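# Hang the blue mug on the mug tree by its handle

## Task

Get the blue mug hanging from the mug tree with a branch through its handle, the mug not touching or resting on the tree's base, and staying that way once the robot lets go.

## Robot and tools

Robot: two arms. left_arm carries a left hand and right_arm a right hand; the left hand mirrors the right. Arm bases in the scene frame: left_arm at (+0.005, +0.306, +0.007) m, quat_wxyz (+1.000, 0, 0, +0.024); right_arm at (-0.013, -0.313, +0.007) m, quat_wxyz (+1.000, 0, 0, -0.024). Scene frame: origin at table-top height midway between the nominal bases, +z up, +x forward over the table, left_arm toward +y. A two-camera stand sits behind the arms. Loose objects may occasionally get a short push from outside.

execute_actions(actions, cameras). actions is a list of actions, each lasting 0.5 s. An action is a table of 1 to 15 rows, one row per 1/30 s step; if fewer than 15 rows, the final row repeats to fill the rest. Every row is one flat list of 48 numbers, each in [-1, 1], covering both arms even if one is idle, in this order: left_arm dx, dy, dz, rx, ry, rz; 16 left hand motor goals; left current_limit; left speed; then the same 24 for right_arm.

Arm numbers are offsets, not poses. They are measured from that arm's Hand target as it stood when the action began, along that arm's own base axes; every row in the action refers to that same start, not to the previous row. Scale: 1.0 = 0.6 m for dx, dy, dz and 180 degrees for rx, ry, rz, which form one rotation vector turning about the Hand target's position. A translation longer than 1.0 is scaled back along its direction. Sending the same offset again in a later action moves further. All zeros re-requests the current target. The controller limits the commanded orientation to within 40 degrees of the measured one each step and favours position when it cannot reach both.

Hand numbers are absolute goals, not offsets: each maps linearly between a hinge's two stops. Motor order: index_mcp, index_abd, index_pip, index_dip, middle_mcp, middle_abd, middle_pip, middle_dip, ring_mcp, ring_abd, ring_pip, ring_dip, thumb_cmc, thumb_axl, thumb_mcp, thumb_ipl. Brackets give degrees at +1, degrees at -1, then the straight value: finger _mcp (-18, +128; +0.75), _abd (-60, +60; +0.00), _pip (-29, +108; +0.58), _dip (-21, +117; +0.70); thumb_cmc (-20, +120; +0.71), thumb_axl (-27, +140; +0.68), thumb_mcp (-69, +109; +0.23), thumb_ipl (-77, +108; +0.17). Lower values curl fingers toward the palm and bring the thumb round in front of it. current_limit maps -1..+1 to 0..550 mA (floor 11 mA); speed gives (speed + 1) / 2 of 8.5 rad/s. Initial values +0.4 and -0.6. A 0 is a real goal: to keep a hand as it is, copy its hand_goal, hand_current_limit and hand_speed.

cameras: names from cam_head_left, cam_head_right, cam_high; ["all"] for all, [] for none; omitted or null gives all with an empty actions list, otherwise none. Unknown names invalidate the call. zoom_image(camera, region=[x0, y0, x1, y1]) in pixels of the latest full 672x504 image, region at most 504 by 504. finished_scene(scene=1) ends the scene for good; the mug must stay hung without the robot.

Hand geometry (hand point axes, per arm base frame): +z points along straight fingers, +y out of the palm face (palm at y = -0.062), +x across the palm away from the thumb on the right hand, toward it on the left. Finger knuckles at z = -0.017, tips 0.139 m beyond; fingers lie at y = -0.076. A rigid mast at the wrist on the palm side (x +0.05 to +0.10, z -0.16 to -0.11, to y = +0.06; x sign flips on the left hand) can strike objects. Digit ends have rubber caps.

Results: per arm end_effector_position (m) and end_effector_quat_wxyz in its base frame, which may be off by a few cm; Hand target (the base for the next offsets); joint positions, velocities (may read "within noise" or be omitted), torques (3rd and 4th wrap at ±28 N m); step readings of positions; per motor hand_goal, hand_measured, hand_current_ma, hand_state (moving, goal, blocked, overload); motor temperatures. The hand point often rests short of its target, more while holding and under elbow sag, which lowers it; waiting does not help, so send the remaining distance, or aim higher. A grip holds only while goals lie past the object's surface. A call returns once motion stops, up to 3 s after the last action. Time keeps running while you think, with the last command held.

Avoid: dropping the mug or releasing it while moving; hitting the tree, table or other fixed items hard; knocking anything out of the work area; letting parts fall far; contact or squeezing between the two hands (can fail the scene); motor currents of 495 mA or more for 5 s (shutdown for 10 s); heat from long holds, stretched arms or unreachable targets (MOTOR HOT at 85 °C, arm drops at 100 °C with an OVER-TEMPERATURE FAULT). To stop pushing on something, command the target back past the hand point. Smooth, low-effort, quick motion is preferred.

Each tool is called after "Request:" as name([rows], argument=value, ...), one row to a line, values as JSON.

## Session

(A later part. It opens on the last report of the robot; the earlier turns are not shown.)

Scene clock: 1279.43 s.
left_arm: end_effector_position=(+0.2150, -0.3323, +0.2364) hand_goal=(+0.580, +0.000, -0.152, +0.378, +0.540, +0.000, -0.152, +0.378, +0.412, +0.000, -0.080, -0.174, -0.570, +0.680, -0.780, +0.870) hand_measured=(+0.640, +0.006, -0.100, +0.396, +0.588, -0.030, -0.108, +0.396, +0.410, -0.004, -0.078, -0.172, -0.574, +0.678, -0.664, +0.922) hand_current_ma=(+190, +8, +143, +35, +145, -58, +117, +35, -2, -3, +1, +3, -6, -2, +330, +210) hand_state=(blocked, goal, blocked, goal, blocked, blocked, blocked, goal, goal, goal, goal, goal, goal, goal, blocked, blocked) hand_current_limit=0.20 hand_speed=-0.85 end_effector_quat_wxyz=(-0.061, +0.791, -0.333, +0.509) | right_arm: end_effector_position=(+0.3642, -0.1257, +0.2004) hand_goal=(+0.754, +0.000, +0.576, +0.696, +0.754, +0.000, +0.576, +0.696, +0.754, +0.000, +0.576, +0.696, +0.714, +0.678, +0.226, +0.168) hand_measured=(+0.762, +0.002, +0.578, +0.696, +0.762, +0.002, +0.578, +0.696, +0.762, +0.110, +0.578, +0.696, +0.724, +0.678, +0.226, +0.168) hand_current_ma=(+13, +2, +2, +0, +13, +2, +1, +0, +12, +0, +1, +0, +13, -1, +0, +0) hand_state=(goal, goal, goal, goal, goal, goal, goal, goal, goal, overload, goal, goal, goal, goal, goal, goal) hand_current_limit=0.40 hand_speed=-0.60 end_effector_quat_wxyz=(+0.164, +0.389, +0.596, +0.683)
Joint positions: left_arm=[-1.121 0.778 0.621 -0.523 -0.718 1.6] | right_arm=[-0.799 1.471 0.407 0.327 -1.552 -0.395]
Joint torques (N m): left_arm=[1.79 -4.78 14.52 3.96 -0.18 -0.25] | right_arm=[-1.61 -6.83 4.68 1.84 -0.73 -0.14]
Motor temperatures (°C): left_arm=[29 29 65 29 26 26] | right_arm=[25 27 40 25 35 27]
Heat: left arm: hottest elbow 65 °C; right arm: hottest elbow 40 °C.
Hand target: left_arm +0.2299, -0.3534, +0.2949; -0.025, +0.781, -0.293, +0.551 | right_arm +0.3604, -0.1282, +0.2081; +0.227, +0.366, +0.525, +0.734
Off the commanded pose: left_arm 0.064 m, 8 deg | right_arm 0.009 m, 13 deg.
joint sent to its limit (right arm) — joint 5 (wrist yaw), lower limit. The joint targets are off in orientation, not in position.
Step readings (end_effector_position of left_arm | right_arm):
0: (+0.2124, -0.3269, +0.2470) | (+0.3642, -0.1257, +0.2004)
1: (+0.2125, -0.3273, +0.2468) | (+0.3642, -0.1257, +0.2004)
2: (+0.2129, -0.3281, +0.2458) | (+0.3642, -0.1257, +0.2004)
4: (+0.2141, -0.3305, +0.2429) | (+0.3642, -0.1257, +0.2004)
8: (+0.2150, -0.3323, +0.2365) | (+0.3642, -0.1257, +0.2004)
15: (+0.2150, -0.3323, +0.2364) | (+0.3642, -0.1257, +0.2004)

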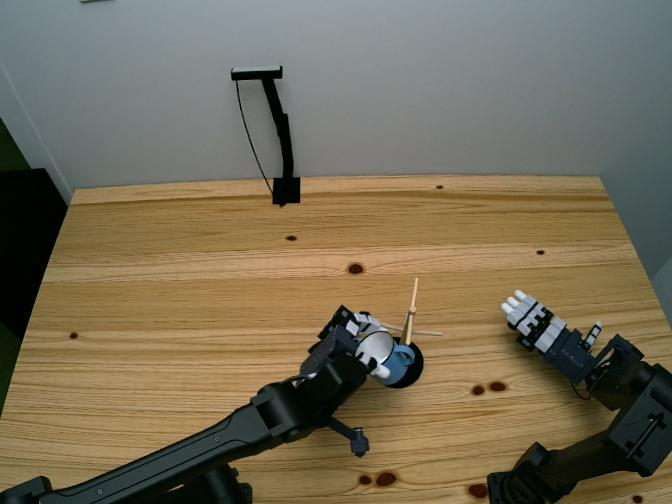

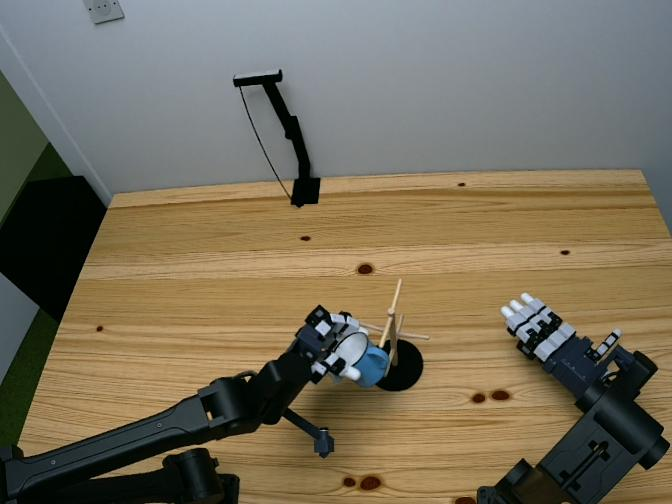

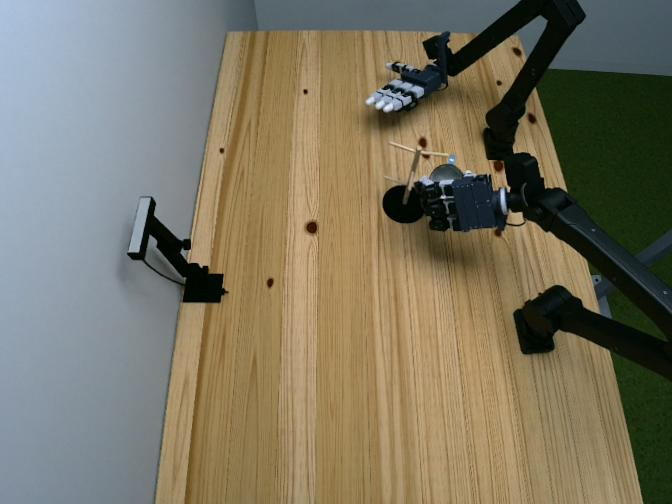

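Request:
execute_actions([
  [[0,-0.008,0.03,0,0,0,0.58,0,-0.153,0.377,0.54,0,-0.153,0.377,0.411,0,-0.08,-0.174,-0.571,0.68,-0.78,0.87,0.2,-0.85,0,0,0,0,0,0,0.754,0,0.576,0.696,0.754,0,0.576,0.696,0.754,0,0.576,0.696,0.714,0.678,0.226,0.168,0.4,-0.6]],
], cameras=["cam_head_left","cam_head_right","cam_high"])

Request:
zoom_image(camera="cam_head_left", region=[350, 290, 440, 380])

Request:
zoom_image(camera="cam_high", region=[400, 120, 480, 200])

Scene clock: 1293.33 s.
left_arm: end_effector_position=(+0.2208, -0.3439, +0.2656) hand_goal=(+0.580, +0.000, -0.152, +0.378, +0.540, +0.000, -0.152, +0.378, +0.412, +0.000, -0.080, -0.174, -0.570, +0.680, -0.780, +0.870) hand_measured=(+0.640, +0.006, -0.100, +0.396, +0.588, -0.030, -0.108, +0.396, +0.410, -0.004, -0.078, -0.172, -0.574, +0.678, -0.664, +0.922) hand_current_ma=(+190, +8, +143, +35, +145, -58, +117, +35, -2, -3, +1, +3, -7, -3, +330, +210) hand_state=(blocked, goal, blocked, goal, blocked, blocked, blocked, goal, goal, goal, goal, goal, goal, goal, blocked, blocked) hand_current_limit=0.20 hand_speed=-0.85 end_effector_quat_wxyz=(-0.050, +0.787, -0.322, +0.523) | right_arm: end_effector_position=(+0.3642, -0.1257, +0.2004) hand_goal=(+0.754, +0.000, +0.576, +0.696, +0.754, +0.000, +0.576, +0.696, +0.754, +0.000, +0.576, +0.696, +0.714, +0.678, +0.226, +0.168) hand_measured=(+0.762, +0.002, +0.578, +0.696, +0.762, +0.002, +0.578, +0.696, +0.762, +0.110, +0.578, +0.696, +0.724, +0.678, +0.226, +0.168) hand_current_ma=(+13, +2, +2, +0, +13, +2, +1, +0, +12, +0, +1, +0, +13, -1, +0, +0) hand_state=(goal, goal, goal, goal, goal, goal, goal, goal, goal, overload, goal, goal, goal, goal, goal, goal) hand_current_limit=0.40 hand_speed=-0.60 end_effector_quat_wxyz=(+0.164, +0.389, +0.596, +0.683)
Joint positions: left_arm=[-1.121 0.792 0.679 -0.523 -0.719 1.601] | right_arm=[-0.799 1.471 0.407 0.327 -1.552 -0.395]
Joint torques (N m): left_arm=[1.14 -4.66 14.37 2.47 -0.34 -0.32] | right_arm=[-1.96 -6.83 4.7 1.85 -0.74 -0.14]
Motor temperatures (°C): left_arm=[29 29 71 29 26 26] | right_arm=[25 27 40 25 35 27]
Heat: left arm: hottest elbow 71 °C; right arm: hottest elbow 40 °C.
Hand target: left_arm +0.2299, -0.3582, +0.3131; -0.025, +0.781, -0.293, +0.551 | right_arm +0.3604, -0.1282, +0.2081; +0.227, +0.366, +0.525, +0.734
Off the commanded pose: left_arm 0.050 m, 5 deg | right_arm 0.009 m, 13 deg.
joint sent to its limit (right arm) — joint 5 (wrist yaw), lower limit. The joint targets are off in orientation, not in position.
Step readings (end_effector_position of left_arm | right_arm):
0: (+0.2150, -0.3323, +0.2364) | (+0.3642, -0.1257, +0.2004)
1: (+0.2152, -0.3328, +0.2377) | (+0.3642, -0.1257, +0.2004)
2: (+0.2156, -0.3337, +0.2399) | (+0.3642, -0.1257, +0.2004)
4: (+0.2170, -0.3367, +0.2486) | (+0.3642, -0.1257, +0.2004)
8: (+0.2198, -0.3418, +0.2665) | (+0.3642, -0.1257, +0.2004)
15: (+0.2208, -0.3437, +0.2660) | (+0.3642, -0.1257, +0.2004)

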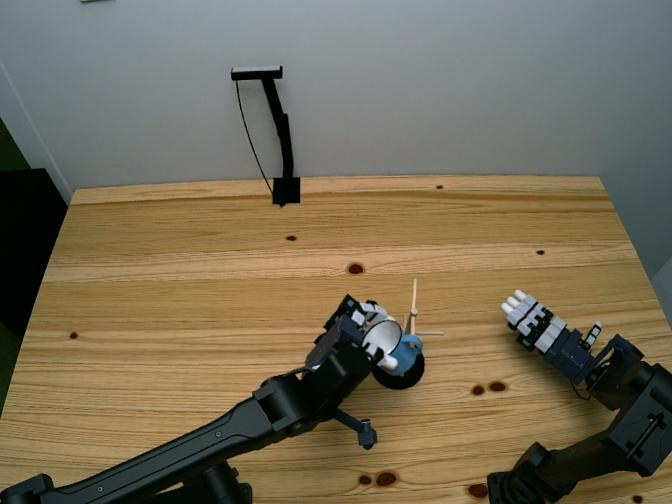

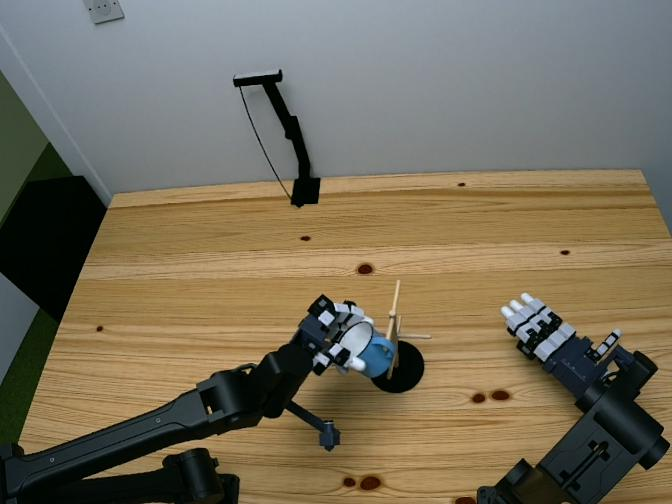

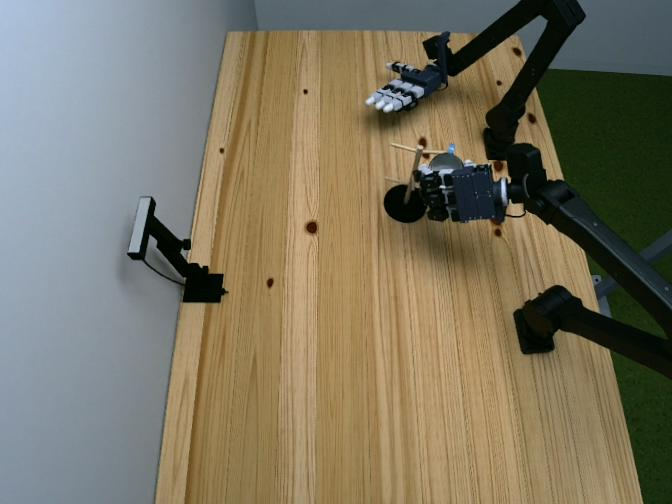

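Scaled by 5.600 from the camera's 672x504 image, which has a finer 960x720 frame.

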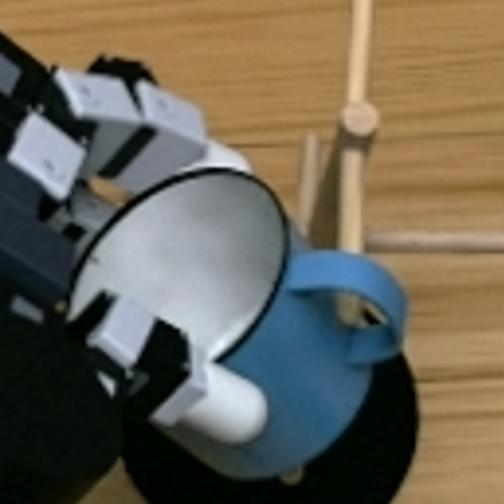

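Scaled by 6.300 from the camera's 672x504 image, which has a finer 960x720 frame.

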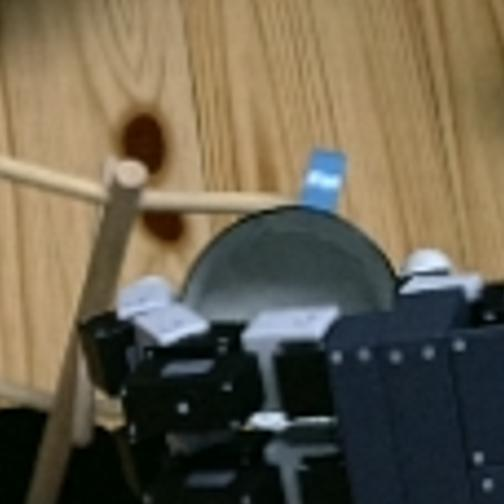

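Request:
execute_actions([
  [[-0.035,0.01,0,0,0,0,0.58,0,-0.153,0.377,0.54,0,-0.153,0.377,0.411,0,-0.08,-0.174,-0.571,0.68,-0.78,0.87,0.2,-0.85,0,0,0,0,0,0,0.754,0,0.576,0.696,0.754,0,0.576,0.696,0.754,0,0.576,0.696,0.714,0.678,0.226,0.168,0.4,-0.6]],
  [[0,0,-0.035,0,0,0,0.58,0,-0.153,0.377,0.54,0,-0.153,0.377,0.411,0,-0.08,-0.174,-0.571,0.68,-0.78,0.87,0.2,-0.85,0,0,0,0,0,0,0.754,0,0.576,0.696,0.754,0,0.576,0.696,0.754,0,0.576,0.696,0.714,0.678,0.226,0.168,0.4,-0.6]],
], cameras=["cam_head_left","cam_head_right","cam_high"])

Request:
zoom_image(camera="cam_head_left", region=[350, 290, 440, 380])

Request:
zoom_image(camera="cam_head_right", region=[330, 290, 420, 380])

Request:
zoom_image(camera="cam_high", region=[400, 120, 480, 200])

Scene clock: 1323.03 s.
left_arm: end_effector_position=(+0.2046, -0.3421, +0.2592) hand_goal=(+0.580, +0.000, -0.152, +0.378, +0.540, +0.000, -0.152, +0.378, +0.412, +0.000, -0.080, -0.174, -0.570, +0.680, -0.780, +0.870) hand_measured=(+0.640, +0.006, -0.100, +0.396, +0.588, -0.030, -0.108, +0.396, +0.410, -0.004, -0.078, -0.172, -0.574, +0.678, -0.664, +0.922) hand_current_ma=(+190, +8, +143, +35, +145, -58, +117, +35, -2, -3, +1, +3, -6, -2, +330, +210) hand_state=(blocked, goal, blocked, goal, blocked, blocked, blocked, goal, goal, goal, goal, goal, goal, goal, blocked, blocked) hand_current_limit=0.20 hand_speed=-0.85 end_effector_quat_wxyz=(-0.058, +0.784, -0.332, +0.522) | right_arm: end_effector_position=(+0.3642, -0.1257, +0.2004) hand_goal=(+0.754, +0.000, +0.576, +0.696, +0.754, +0.000, +0.576, +0.696, +0.754, +0.000, +0.576, +0.696, +0.714, +0.678, +0.226, +0.168) hand_measured=(+0.762, +0.002, +0.578, +0.696, +0.762, +0.002, +0.578, +0.696, +0.762, +0.110, +0.578, +0.696, +0.724, +0.678, +0.226, +0.168) hand_current_ma=(+13, +2, +2, +0, +13, +2, +1, +0, +12, +0, +1, +0, +13, -1, +0, +0) hand_state=(goal, goal, goal, goal, goal, goal, goal, goal, goal, overload, goal, goal, goal, goal, goal, goal) hand_current_limit=0.40 hand_speed=-0.60 end_effector_quat_wxyz=(+0.164, +0.389, +0.596, +0.683)
Joint positions: left_arm=[-1.18 0.776 0.667 -0.566 -0.768 1.575] | right_arm=[-0.799 1.471 0.407 0.327 -1.552 -0.395]
Joint torques (N m): left_arm=[0.32 -5.83 10.63 3.84 -0.55 -0.59] | right_arm=[-1.67 -7 4.67 1.91 -0.74 -0.15]
Motor temperatures (°C): left_arm=[29 29 69 28 26 26] | right_arm=[25 27 39 25 35 27]
Heat: left arm: hottest elbow 69 °C; right arm: hottest elbow 39 °C.
Hand target: left_arm +0.2089, -0.3522, +0.2920; -0.025, +0.781, -0.293, +0.551 | right_arm +0.3604, -0.1282, +0.2081; +0.227, +0.366, +0.525, +0.734
Off the commanded pose: left_arm 0.035 m, 7 deg | right_arm 0.009 m, 13 deg.
joint sent to its limit (right arm) — joint 5 (wrist yaw), lower limit. The joint targets are off in orientation, not in position.
Step readings (end_effector_position of left_arm | right_arm):
0: (+0.2208, -0.3439, +0.2656) | (+0.3642, -0.1257, +0.2004)
1: (+0.2209, -0.3432, +0.2656) | (+0.3642, -0.1257, +0.2004)
2: (+0.2203, -0.3412, +0.2651) | (+0.3642, -0.1257, +0.2004)
4: (+0.2137, -0.3416, +0.2643) | (+0.3642, -0.1257, +0.2004)
8: (+0.2060, -0.3439, +0.2657) | (+0.3642, -0.1257, +0.2004)
15: (+0.2053, -0.3440, +0.2658) | (+0.3642, -0.1257, +0.2004)
16: (+0.2052, -0.3438, +0.2653) | (+0.3642, -0.1257, +0.2004)
17: (+0.2052, -0.3437, +0.2647) | (+0.3642, -0.1257, +0.2004)
19: (+0.2050, -0.3431, +0.2626) | (+0.3642, -0.1257, +0.2004)
23: (+0.2046, -0.3422, +0.2594) | (+0.3642, -0.1257, +0.2004)
30: (+0.2046, -0.3421, +0.2592) | (+0.3642, -0.1257, +0.2004)

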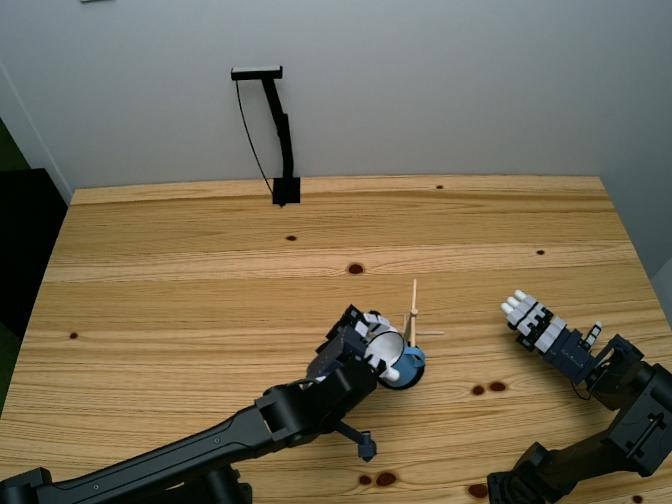

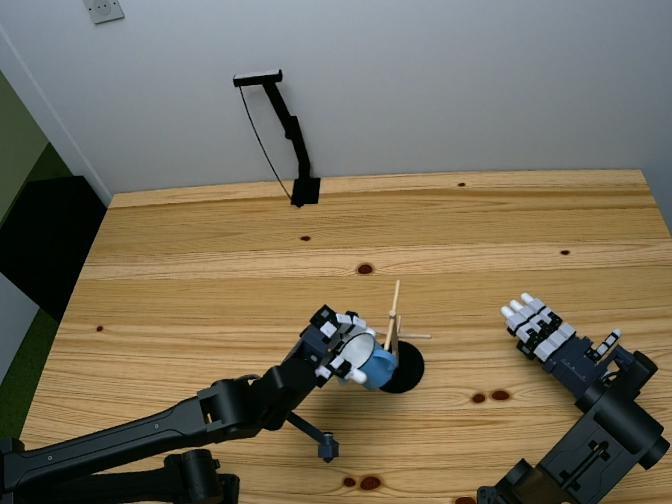

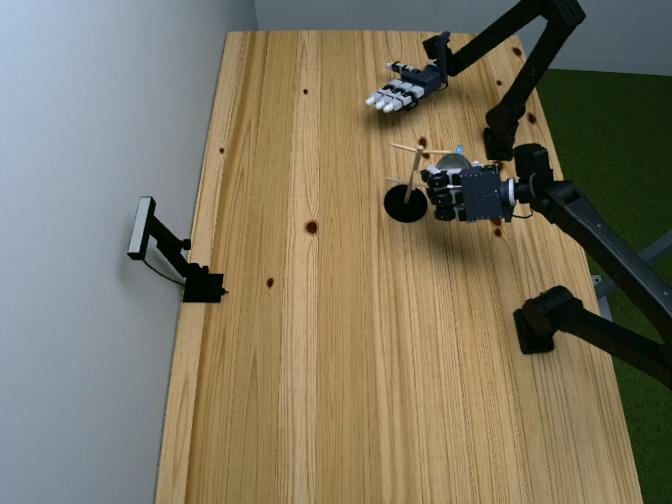

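Scaled by 5.600 from the camera's 672x504 image, which has a finer 960x720 frame.

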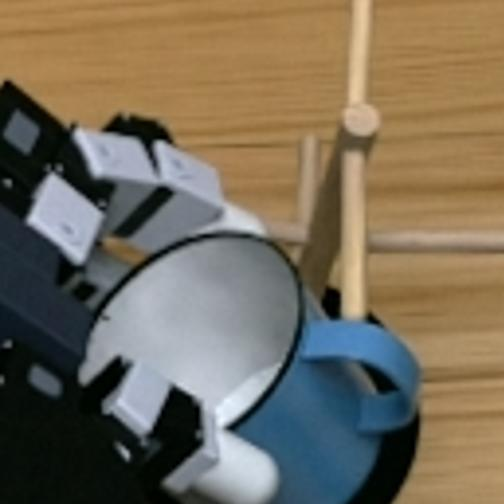

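Scaled by 5.600 from the camera's 672x504 image, which has a finer 960x720 frame.

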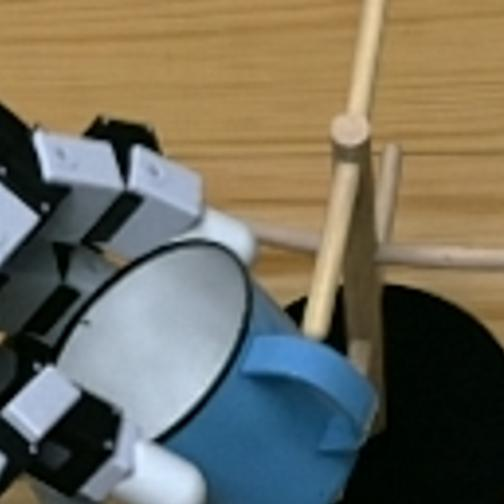

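Scaled by 6.300 from the camera's 672x504 image, which has a finer 960x720 frame.

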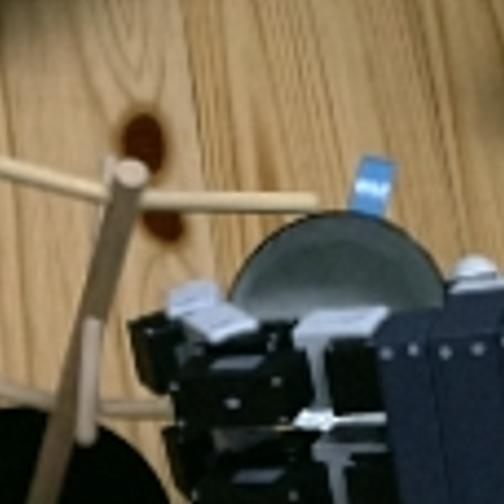

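Request:
execute_actions([
  [[-0.0115,-0.0012,-0.0233,0,0,0.0556,0.58,0,-0.153,0.377,0.54,0,-0.153,0.377,0.411,0,-0.08,-0.174,-0.571,0.68,-0.78,0.87,0.2,-0.85,0,0,0,0,0,0,0.754,0,0.576,0.696,0.754,0,0.576,0.696,0.754,0,0.576,0.696,0.714,0.678,0.226,0.168,0.4,-0.6]],
], cameras=["cam_head_left","cam_head_right","cam_high"])

Request:
zoom_image(camera="cam_head_left", region=[350, 290, 440, 380])

Request:
zoom_image(camera="cam_head_right", region=[330, 290, 420, 380])

Request:
zoom_image(camera="cam_high", region=[400, 120, 480, 200])

Scene clock: 1347.03 s.
left_arm: end_effector_position=(+0.1966, -0.3407, +0.2402) hand_goal=(+0.580, +0.000, -0.152, +0.378, +0.540, +0.000, -0.152, +0.378, +0.412, +0.000, -0.080, -0.174, -0.570, +0.680, -0.780, +0.870) hand_measured=(+0.640, +0.006, -0.100, +0.396, +0.586, -0.030, -0.108, +0.396, +0.410, -0.004, -0.080, -0.172, -0.574, +0.678, -0.662, +0.922) hand_current_ma=(+190, +8, +145, +38, +137, -58, +117, +35, -1, -3, +1, +3, -6, -3, +330, +217) hand_state=(blocked, goal, blocked, goal, blocked, blocked, blocked, goal, goal, goal, goal, goal, goal, goal, blocked, blocked) hand_current_limit=0.20 hand_speed=-0.85 end_effector_quat_wxyz=(-0.099, +0.803, -0.259, +0.528) | right_arm: end_effector_position=(+0.3642, -0.1257, +0.2004) hand_goal=(+0.754, +0.000, +0.576, +0.696, +0.754, +0.000, +0.576, +0.696, +0.754, +0.000, +0.576, +0.696, +0.714, +0.678, +0.226, +0.168) hand_measured=(+0.762, +0.002, +0.578, +0.696, +0.762, +0.002, +0.578, +0.696, +0.762, +0.110, +0.578, +0.696, +0.724, +0.678, +0.226, +0.168) hand_current_ma=(+13, +2, +2, +0, +13, +2, +1, +0, +12, +0, +1, +0, +13, -1, +0, +0) hand_state=(goal, goal, goal, goal, goal, goal, goal, goal, goal, overload, goal, goal, goal, goal, goal, goal) hand_current_limit=0.40 hand_speed=-0.60 end_effector_quat_wxyz=(+0.164, +0.389, +0.596, +0.683)
Joint positions: left_arm=[-1.32 0.85 0.667 -0.718 -1.001 1.251] | right_arm=[-0.799 1.471 0.407 0.327 -1.552 -0.395]
Joint torques (N m): left_arm=[0.73 -5.19 12.94 1.25 -0.94 -0.6] | right_arm=[-1.44 -6.65 4.77 1.85 -0.73 -0.14]
Motor temperatures (°C): left_arm=[29 29 67 29 26 26] | right_arm=[25 27 39 25 35 27]
Heat: left arm: hottest elbow 67 °C; right arm: hottest elbow 39 °C.
Hand target: left_arm +0.2019, -0.3530, +0.2781; -0.073, +0.804, -0.224, +0.547 | right_arm +0.3604, -0.1282, +0.2081; +0.227, +0.366, +0.525, +0.734
Off the commanded pose: left_arm 0.040 m, 5 deg | right_arm 0.009 m, 13 deg.
joint sent to its limit (right arm) — joint 5 (wrist yaw), lower limit. The joint targets are off in orientation, not in position.
Step readings (end_effector_position of left_arm | right_arm):
0: (+0.2046, -0.3421, +0.2592) | (+0.3642, -0.1257, +0.2004)
1: (+0.2081, -0.3398, +0.2607) | (+0.3642, -0.1257, +0.2004)
2: (+0.2120, -0.3352, +0.2638) | (+0.3642, -0.1257, +0.2004)
4: (+0.2103, -0.3341, +0.2637) | (+0.3642, -0.1257, +0.2004)
8: (+0.1960, -0.3423, +0.2462) | (+0.3642, -0.1257, +0.2004)
15: (+0.1960, -0.3408, +0.2392) | (+0.3642, -0.1257, +0.2004)

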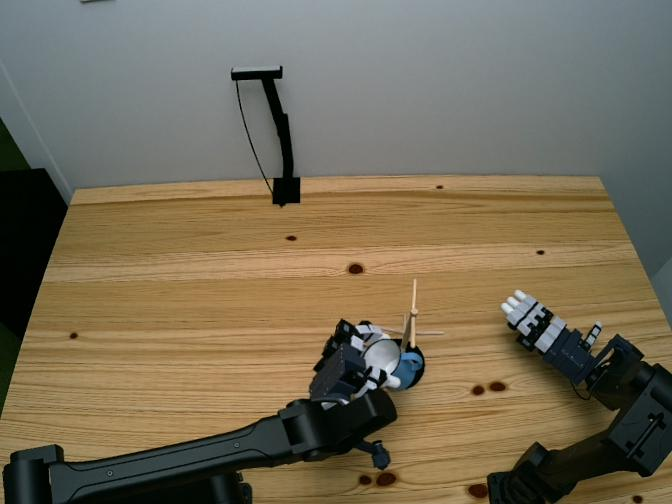

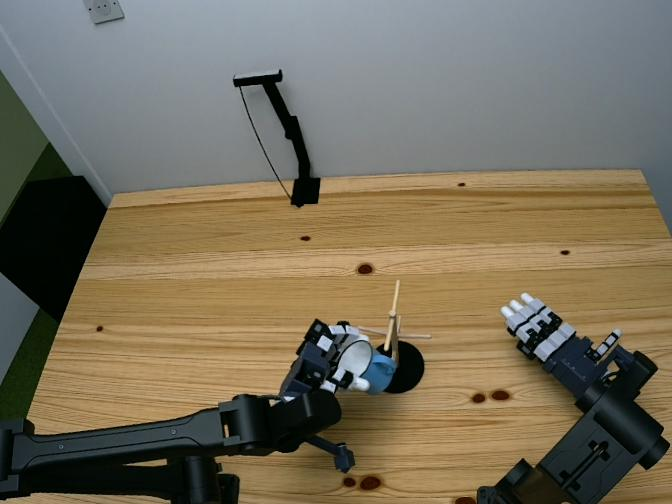

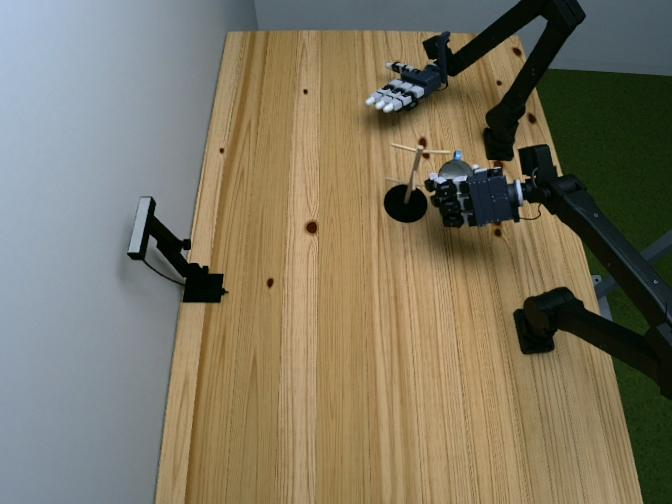

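Scaled by 5.600 from the camera's 672x504 image, which has a finer 960x720 frame.

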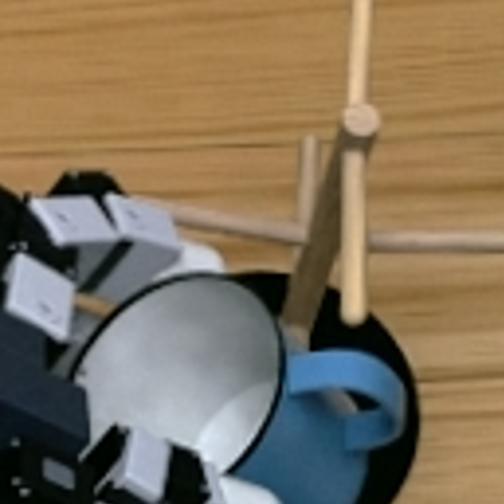

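Scaled by 5.600 from the camera's 672x504 image, which has a finer 960x720 frame.

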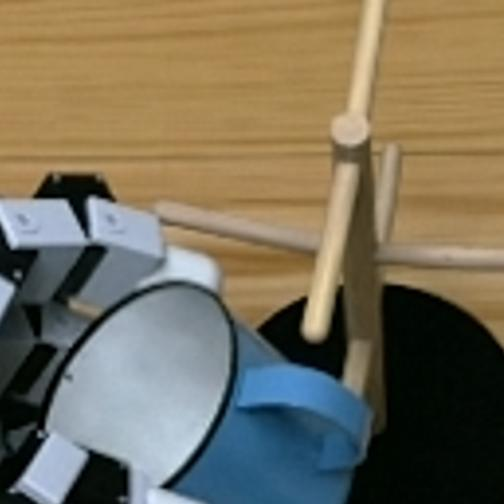

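Scaled by 6.300 from the camera's 672x504 image, which has a finer 960x720 frame.

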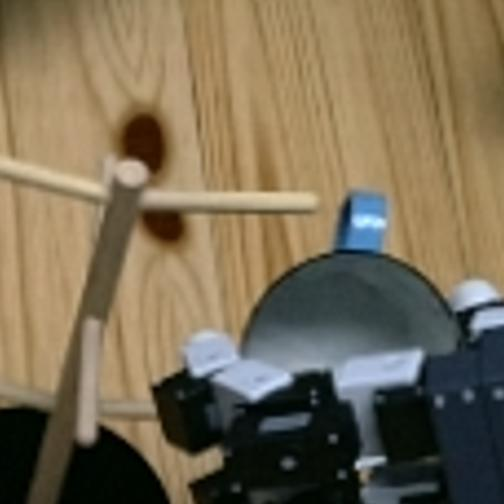

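Request:
execute_actions([
  [[-0.015,-0.009,0.03,0,0,0,0.58,0,-0.153,0.377,0.54,0,-0.153,0.377,0.411,0,-0.08,-0.174,-0.571,0.68,-0.78,0.87,0.2,-0.85,0,0,0,0,0,0,0.754,0,0.576,0.696,0.754,0,0.576,0.696,0.754,0,0.576,0.696,0.714,0.678,0.226,0.168,0.4,-0.6]],
], cameras=[])

Scene clock: 1371.20 s.
left_arm: end_effector_position=(+0.1894, -0.3420, +0.2534) hand_goal=(+0.580, +0.000, -0.152, +0.378, +0.540, +0.000, -0.152, +0.378, +0.412, +0.000, -0.080, -0.174, -0.570, +0.680, -0.780, +0.870) hand_measured=(+0.640, +0.006, -0.100, +0.396, +0.586, -0.030, -0.108, +0.396, +0.410, -0.004, -0.080, -0.172, -0.576, +0.678, -0.662, +0.922) hand_current_ma=(+190, +8, +145, +38, +137, -58, +117, +35, -2, -3, +1, +3, -8, -3, +330, +217) hand_state=(blocked, goal, blocked, goal, blocked, blocked, blocked, goal, goal, goal, goal, goal, goal, goal, blocked, blocked) hand_current_limit=0.20 hand_speed=-0.85 end_effector_quat_wxyz=(-0.103, +0.804, -0.258, +0.526) | right_arm: end_effector_position=(+0.3642, -0.1257, +0.2004) hand_goal=(+0.754, +0.000, +0.576, +0.696, +0.754, +0.000, +0.576, +0.696, +0.754, +0.000, +0.576, +0.696, +0.714, +0.678, +0.226, +0.168) hand_measured=(+0.762, +0.002, +0.578, +0.696, +0.762, +0.002, +0.578, +0.696, +0.762, +0.110, +0.578, +0.696, +0.724, +0.678, +0.226, +0.168) hand_current_ma=(+13, +2, +2, +0, +13, +2, +1, +0, +12, +0, +1, +0, +13, -1, +0, +0) hand_state=(goal, goal, goal, goal, goal, goal, goal, goal, goal, overload, goal, goal, goal, goal, goal, goal) hand_current_limit=0.40 hand_speed=-0.60 end_effector_quat_wxyz=(+0.164, +0.389, +0.596, +0.683)
Joint positions: left_arm=[-1.355 0.857 0.715 -0.821 -1.028 1.187] | right_arm=[-0.799 1.471 0.407 0.327 -1.552 -0.395]
Joint torques (N m): left_arm=[0.21 -4.72 13.85 1.14 -1 -0.58] | right_arm=[-1.55 -6.83 4.75 1.85 -0.74 -0.13]
Motor temperatures (°C): left_arm=[29 29 70 28 28 26] | right_arm=[25 27 39 25 35 27]
Heat: left arm: hottest elbow 70 °C; right arm: hottest elbow 39 °C.
Hand target: left_arm +0.1930, -0.3583, +0.2958; -0.073, +0.804, -0.224, +0.547 | right_arm +0.3604, -0.1282, +0.2081; +0.227, +0.366, +0.525, +0.734
Off the commanded pose: left_arm 0.046 m, 6 deg | right_arm 0.009 m, 13 deg.
joint sent to its limit (right arm) — joint 5 (wrist yaw), lower limit. The joint targets are off in orientation, not in position.
Step readings (end_effector_position of left_arm | right_arm):
0: (+0.1966, -0.3407, +0.2402) | (+0.3642, -0.1257, +0.2004)
1: (+0.1963, -0.3402, +0.2408) | (+0.3642, -0.1257, +0.2004)
2: (+0.1939, -0.3390, +0.2412) | (+0.3642, -0.1257, +0.2004)
4: (+0.1919, -0.3381, +0.2445) | (+0.3642, -0.1257, +0.2004)
8: (+0.1890, -0.3412, +0.2529) | (+0.3642, -0.1257, +0.2004)
15: (+0.1893, -0.3420, +0.2540) | (+0.3642, -0.1257, +0.2004)
No camera images: "cameras" was empty.

Request:
execute_actions([
  [[0.033,-0.0145,0,0,0,0,0.58,0,-0.153,0.377,0.54,0,-0.153,0.377,0.411,0,-0.08,-0.174,-0.571,0.68,-0.78,0.87,0.2,-0.85,0,0,0,0,0,0,0.754,0,0.576,0.696,0.754,0,0.576,0.696,0.754,0,0.576,0.696,0.714,0.678,0.226,0.168,0.4,-0.6]],
], cameras=["cam_head_left","cam_head_right","cam_high"])

Request:
zoom_image(camera="cam_head_left", region=[350, 290, 440, 380])

Request:
zoom_image(camera="cam_head_right", region=[330, 290, 420, 380])

Request:
zoom_image(camera="cam_high", region=[400, 120, 480, 200])

Scene clock: 1385.10 s.
left_arm: end_effector_position=(+0.2011, -0.3454, +0.2463) hand_goal=(+0.580, +0.000, -0.152, +0.378, +0.540, +0.000, -0.152, +0.378, +0.412, +0.000, -0.080, -0.174, -0.570, +0.680, -0.780, +0.870) hand_measured=(+0.640, +0.006, -0.100, +0.396, +0.586, -0.030, -0.108, +0.396, +0.410, -0.004, -0.080, -0.172, -0.576, +0.678, -0.662, +0.922) hand_current_ma=(+190, +8, +145, +38, +137, -58, +117, +35, -2, -3, +1, +3, -8, -3, +330, +217) hand_state=(blocked, goal, blocked, goal, blocked, blocked, blocked, goal, goal, goal, goal, goal, goal, goal, blocked, blocked) hand_current_limit=0.20 hand_speed=-0.85 end_effector_quat_wxyz=(-0.114, +0.805, -0.264, +0.519) | right_arm: end_effector_position=(+0.3642, -0.1257, +0.2004) hand_goal=(+0.754, +0.000, +0.576, +0.696, +0.754, +0.000, +0.576, +0.696, +0.754, +0.000, +0.576, +0.696, +0.714, +0.678, +0.226, +0.168) hand_measured=(+0.762, +0.002, +0.578, +0.696, +0.762, +0.002, +0.578, +0.696, +0.762, +0.110, +0.578, +0.696, +0.724, +0.678, +0.226, +0.168) hand_current_ma=(+13, +2, +2, +0, +13, +2, +1, +0, +12, +0, +1, +0, +13, -1, +0, +0) hand_state=(goal, goal, goal, goal, goal, goal, goal, goal, goal, overload, goal, goal, goal, goal, goal, goal) hand_current_limit=0.40 hand_speed=-0.60 end_effector_quat_wxyz=(+0.164, +0.389, +0.596, +0.683)
Joint positions: left_arm=[-1.313 0.884 0.717 -0.775 -1.003 1.245] | right_arm=[-0.799 1.471 0.407 0.327 -1.552 -0.395]
Joint torques (N m): left_arm=[2.08 -5.54 13.9 3.23 -0.46 -0.23] | right_arm=[-1.67 -6.59 4.66 1.88 -0.74 -0.16]
Motor temperatures (°C): left_arm=[29 29 74 28 28 26] | right_arm=[25 27 39 25 35 27]
Heat: left arm: hottest elbow 74 °C; right arm: hottest elbow 39 °C.
Hand target: left_arm +0.2128, -0.3670, +0.2959; -0.073, +0.804, -0.224, +0.547 | right_arm +0.3604, -0.1282, +0.2081; +0.227, +0.366, +0.525, +0.734
Off the commanded pose: left_arm 0.055 m, 7 deg | right_arm 0.009 m, 13 deg.
joint sent to its limit (right arm) — joint 5 (wrist yaw), lower limit. The joint targets are off in orientation, not in position.
Step readings (end_effector_position of left_arm | right_arm):
0: (+0.1894, -0.3420, +0.2534) | (+0.3642, -0.1257, +0.2004)
1: (+0.1900, -0.3424, +0.2533) | (+0.3642, -0.1257, +0.2004)
2: (+0.1932, -0.3426, +0.2524) | (+0.3642, -0.1257, +0.2004)
4: (+0.1970, -0.3446, +0.2513) | (+0.3642, -0.1257, +0.2004)
8: (+0.2015, -0.3451, +0.2472) | (+0.3642, -0.1257, +0.2004)
15: (+0.2012, -0.3455, +0.2466) | (+0.3642, -0.1257, +0.2004)

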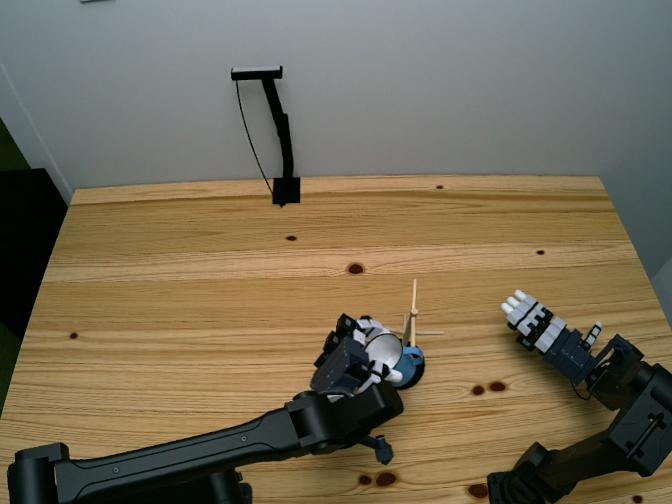

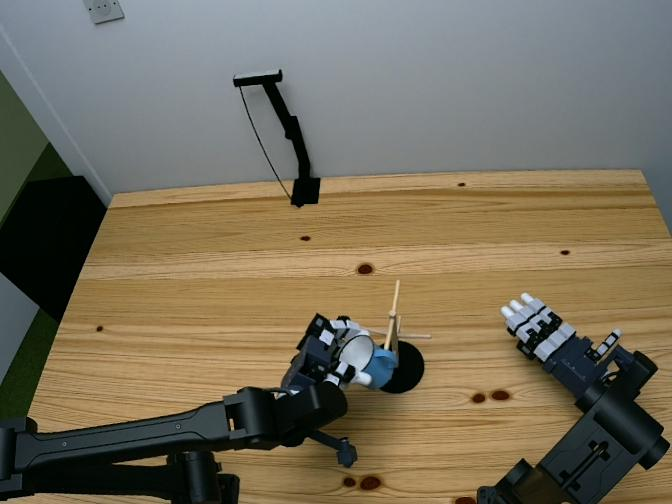

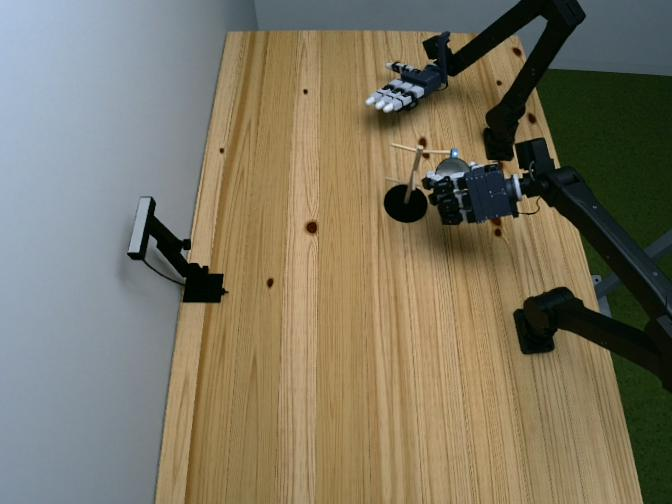

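Scaled by 5.600 from the camera's 672x504 image, which has a finer 960x720 frame.

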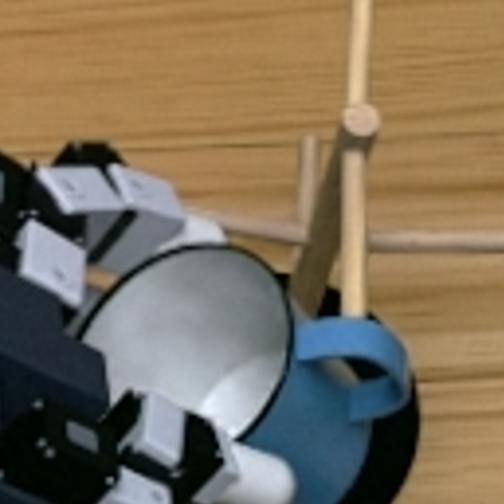

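Scaled by 5.600 from the camera's 672x504 image, which has a finer 960x720 frame.

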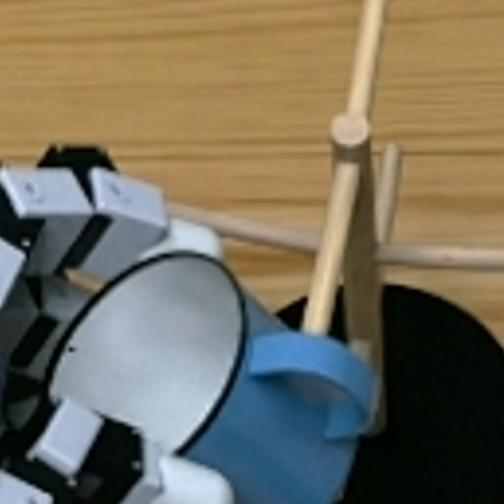

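Scaled by 6.300 from the camera's 672x504 image, which has a finer 960x720 frame.

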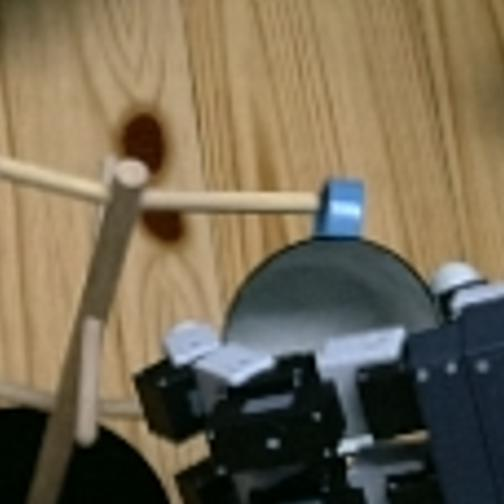

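Request:
execute_actions([
  [[0.04,-0.016,0.018,0,0,0,0.58,0,-0.153,0.377,0.54,0,-0.153,0.377,0.411,0,-0.08,-0.174,-0.571,0.68,-0.78,0.87,0.2,-0.85,0,0,0,0,0,0,0.754,0,0.576,0.696,0.754,0,0.576,0.696,0.754,0,0.576,0.696,0.714,0.678,0.226,0.168,0.4,-0.6]],
], cameras=["cam_head_left","cam_head_right","cam_high"])

Request:
zoom_image(camera="cam_head_left", region=[350, 290, 440, 380])

Request:
zoom_image(camera="cam_high", region=[400, 120, 480, 200])

Scene clock: 1399.33 s.
left_arm: end_effector_position=(+0.2258, -0.3548, +0.2586) hand_goal=(+0.580, +0.000, -0.152, +0.378, +0.540, +0.000, -0.152, +0.378, +0.412, +0.000, -0.080, -0.174, -0.570, +0.680, -0.780, +0.870) hand_measured=(+0.640, +0.006, -0.100, +0.396, +0.586, -0.030, -0.108, +0.396, +0.410, -0.004, -0.080, -0.172, -0.576, +0.678, -0.662, +0.922) hand_current_ma=(+187, +8, +145, +38, +135, -58, +117, +35, -2, -3, +1, +3, -9, -4, +330, +217) hand_state=(blocked, goal, blocked, goal, blocked, blocked, blocked, goal, goal, goal, goal, goal, goal, goal, blocked, blocked) hand_current_limit=0.20 hand_speed=-0.85 end_effector_quat_wxyz=(-0.112, +0.808, -0.260, +0.518) | right_arm: end_effector_position=(+0.3642, -0.1257, +0.2004) hand_goal=(+0.754, +0.000, +0.576, +0.696, +0.754, +0.000, +0.576, +0.696, +0.754, +0.000, +0.576, +0.696, +0.714, +0.678, +0.226, +0.168) hand_measured=(+0.762, +0.002, +0.578, +0.696, +0.762, +0.002, +0.578, +0.696, +0.762, +0.110, +0.578, +0.696, +0.724, +0.678, +0.226, +0.168) hand_current_ma=(+13, +2, +2, +0, +13, +2, +1, +0, +12, +0, +1, +0, +13, -1, +0, +0) hand_state=(goal, goal, goal, goal, goal, goal, goal, goal, goal, overload, goal, goal, goal, goal, goal, goal) hand_current_limit=0.40 hand_speed=-0.60 end_effector_quat_wxyz=(+0.164, +0.389, +0.596, +0.683)
Joint positions: left_arm=[-1.235 0.917 0.757 -0.699 -0.952 1.337] | right_arm=[-0.799 1.471 0.407 0.327 -1.552 -0.395]
Joint torques (N m): left_arm=[1.55 -5.89 13.85 3.45 -0.39 -0.25] | right_arm=[-1.79 -6.89 4.75 1.84 -0.73 -0.15]
Motor temperatures (°C): left_arm=[29 29 73 28 27 26] | right_arm=[25 27 39 25 35 27]
Heat: left arm: hottest elbow 73 °C; right arm: hottest elbow 39 °C.
Hand target: left_arm +0.2368, -0.3766, +0.3068; -0.073, +0.804, -0.224, +0.547 | right_arm +0.3604, -0.1282, +0.2081; +0.227, +0.366, +0.525, +0.734
Off the commanded pose: left_arm 0.054 m, 7 deg | right_arm 0.009 m, 13 deg.
joint sent to its limit (right arm) — joint 5 (wrist yaw), lower limit. The joint targets are off in orientation, not in position.
Step readings (end_effector_position of left_arm | right_arm):
0: (+0.2011, -0.3454, +0.2463) | (+0.3642, -0.1257, +0.2004)
1: (+0.2018, -0.3460, +0.2465) | (+0.3642, -0.1257, +0.2004)
2: (+0.2051, -0.3477, +0.2469) | (+0.3642, -0.1257, +0.2004)
4: (+0.2134, -0.3504, +0.2513) | (+0.3642, -0.1257, +0.2004)
8: (+0.2254, -0.3542, +0.2602) | (+0.3642, -0.1257, +0.2004)
15: (+0.2259, -0.3547, +0.2587) | (+0.3642, -0.1257, +0.2004)

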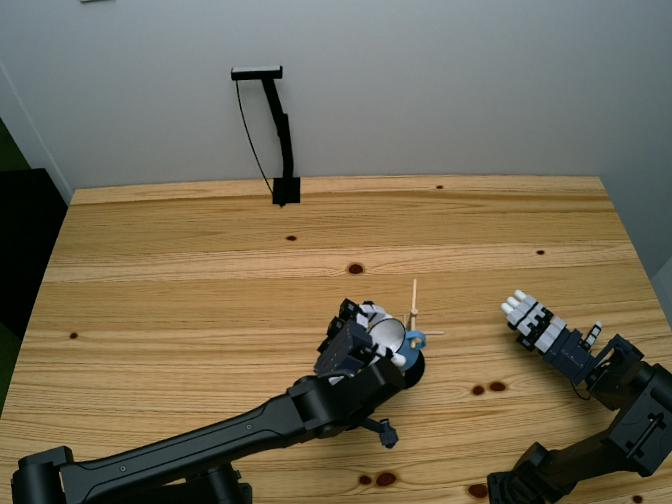

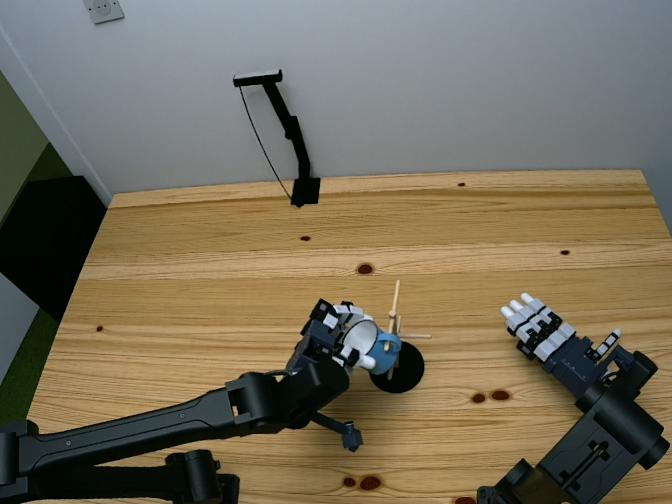

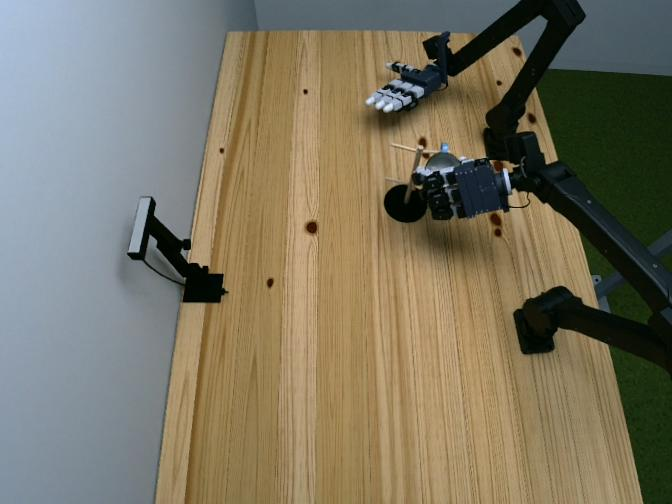

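Scaled by 5.600 from the camera's 672x504 image, which has a finer 960x720 frame.

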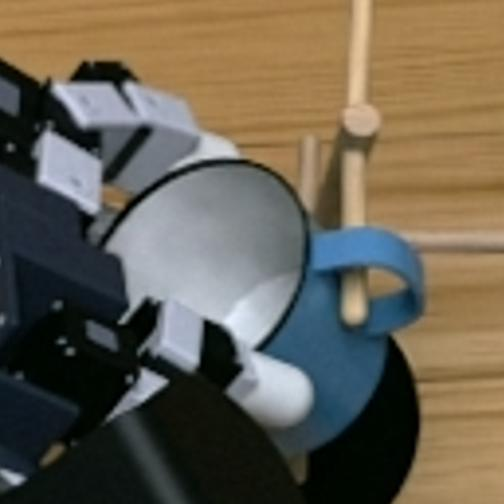

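Scaled by 6.300 from the camera's 672x504 image, which has a finer 960x720 frame.

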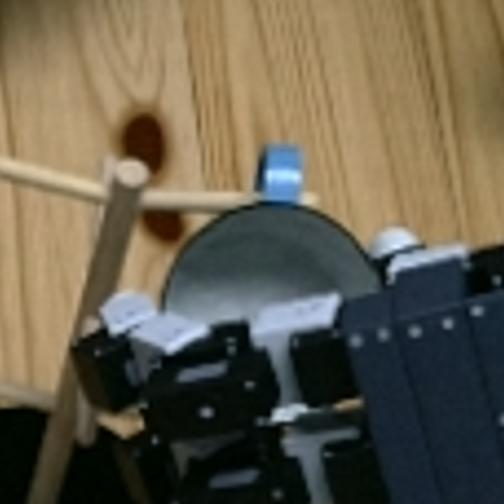

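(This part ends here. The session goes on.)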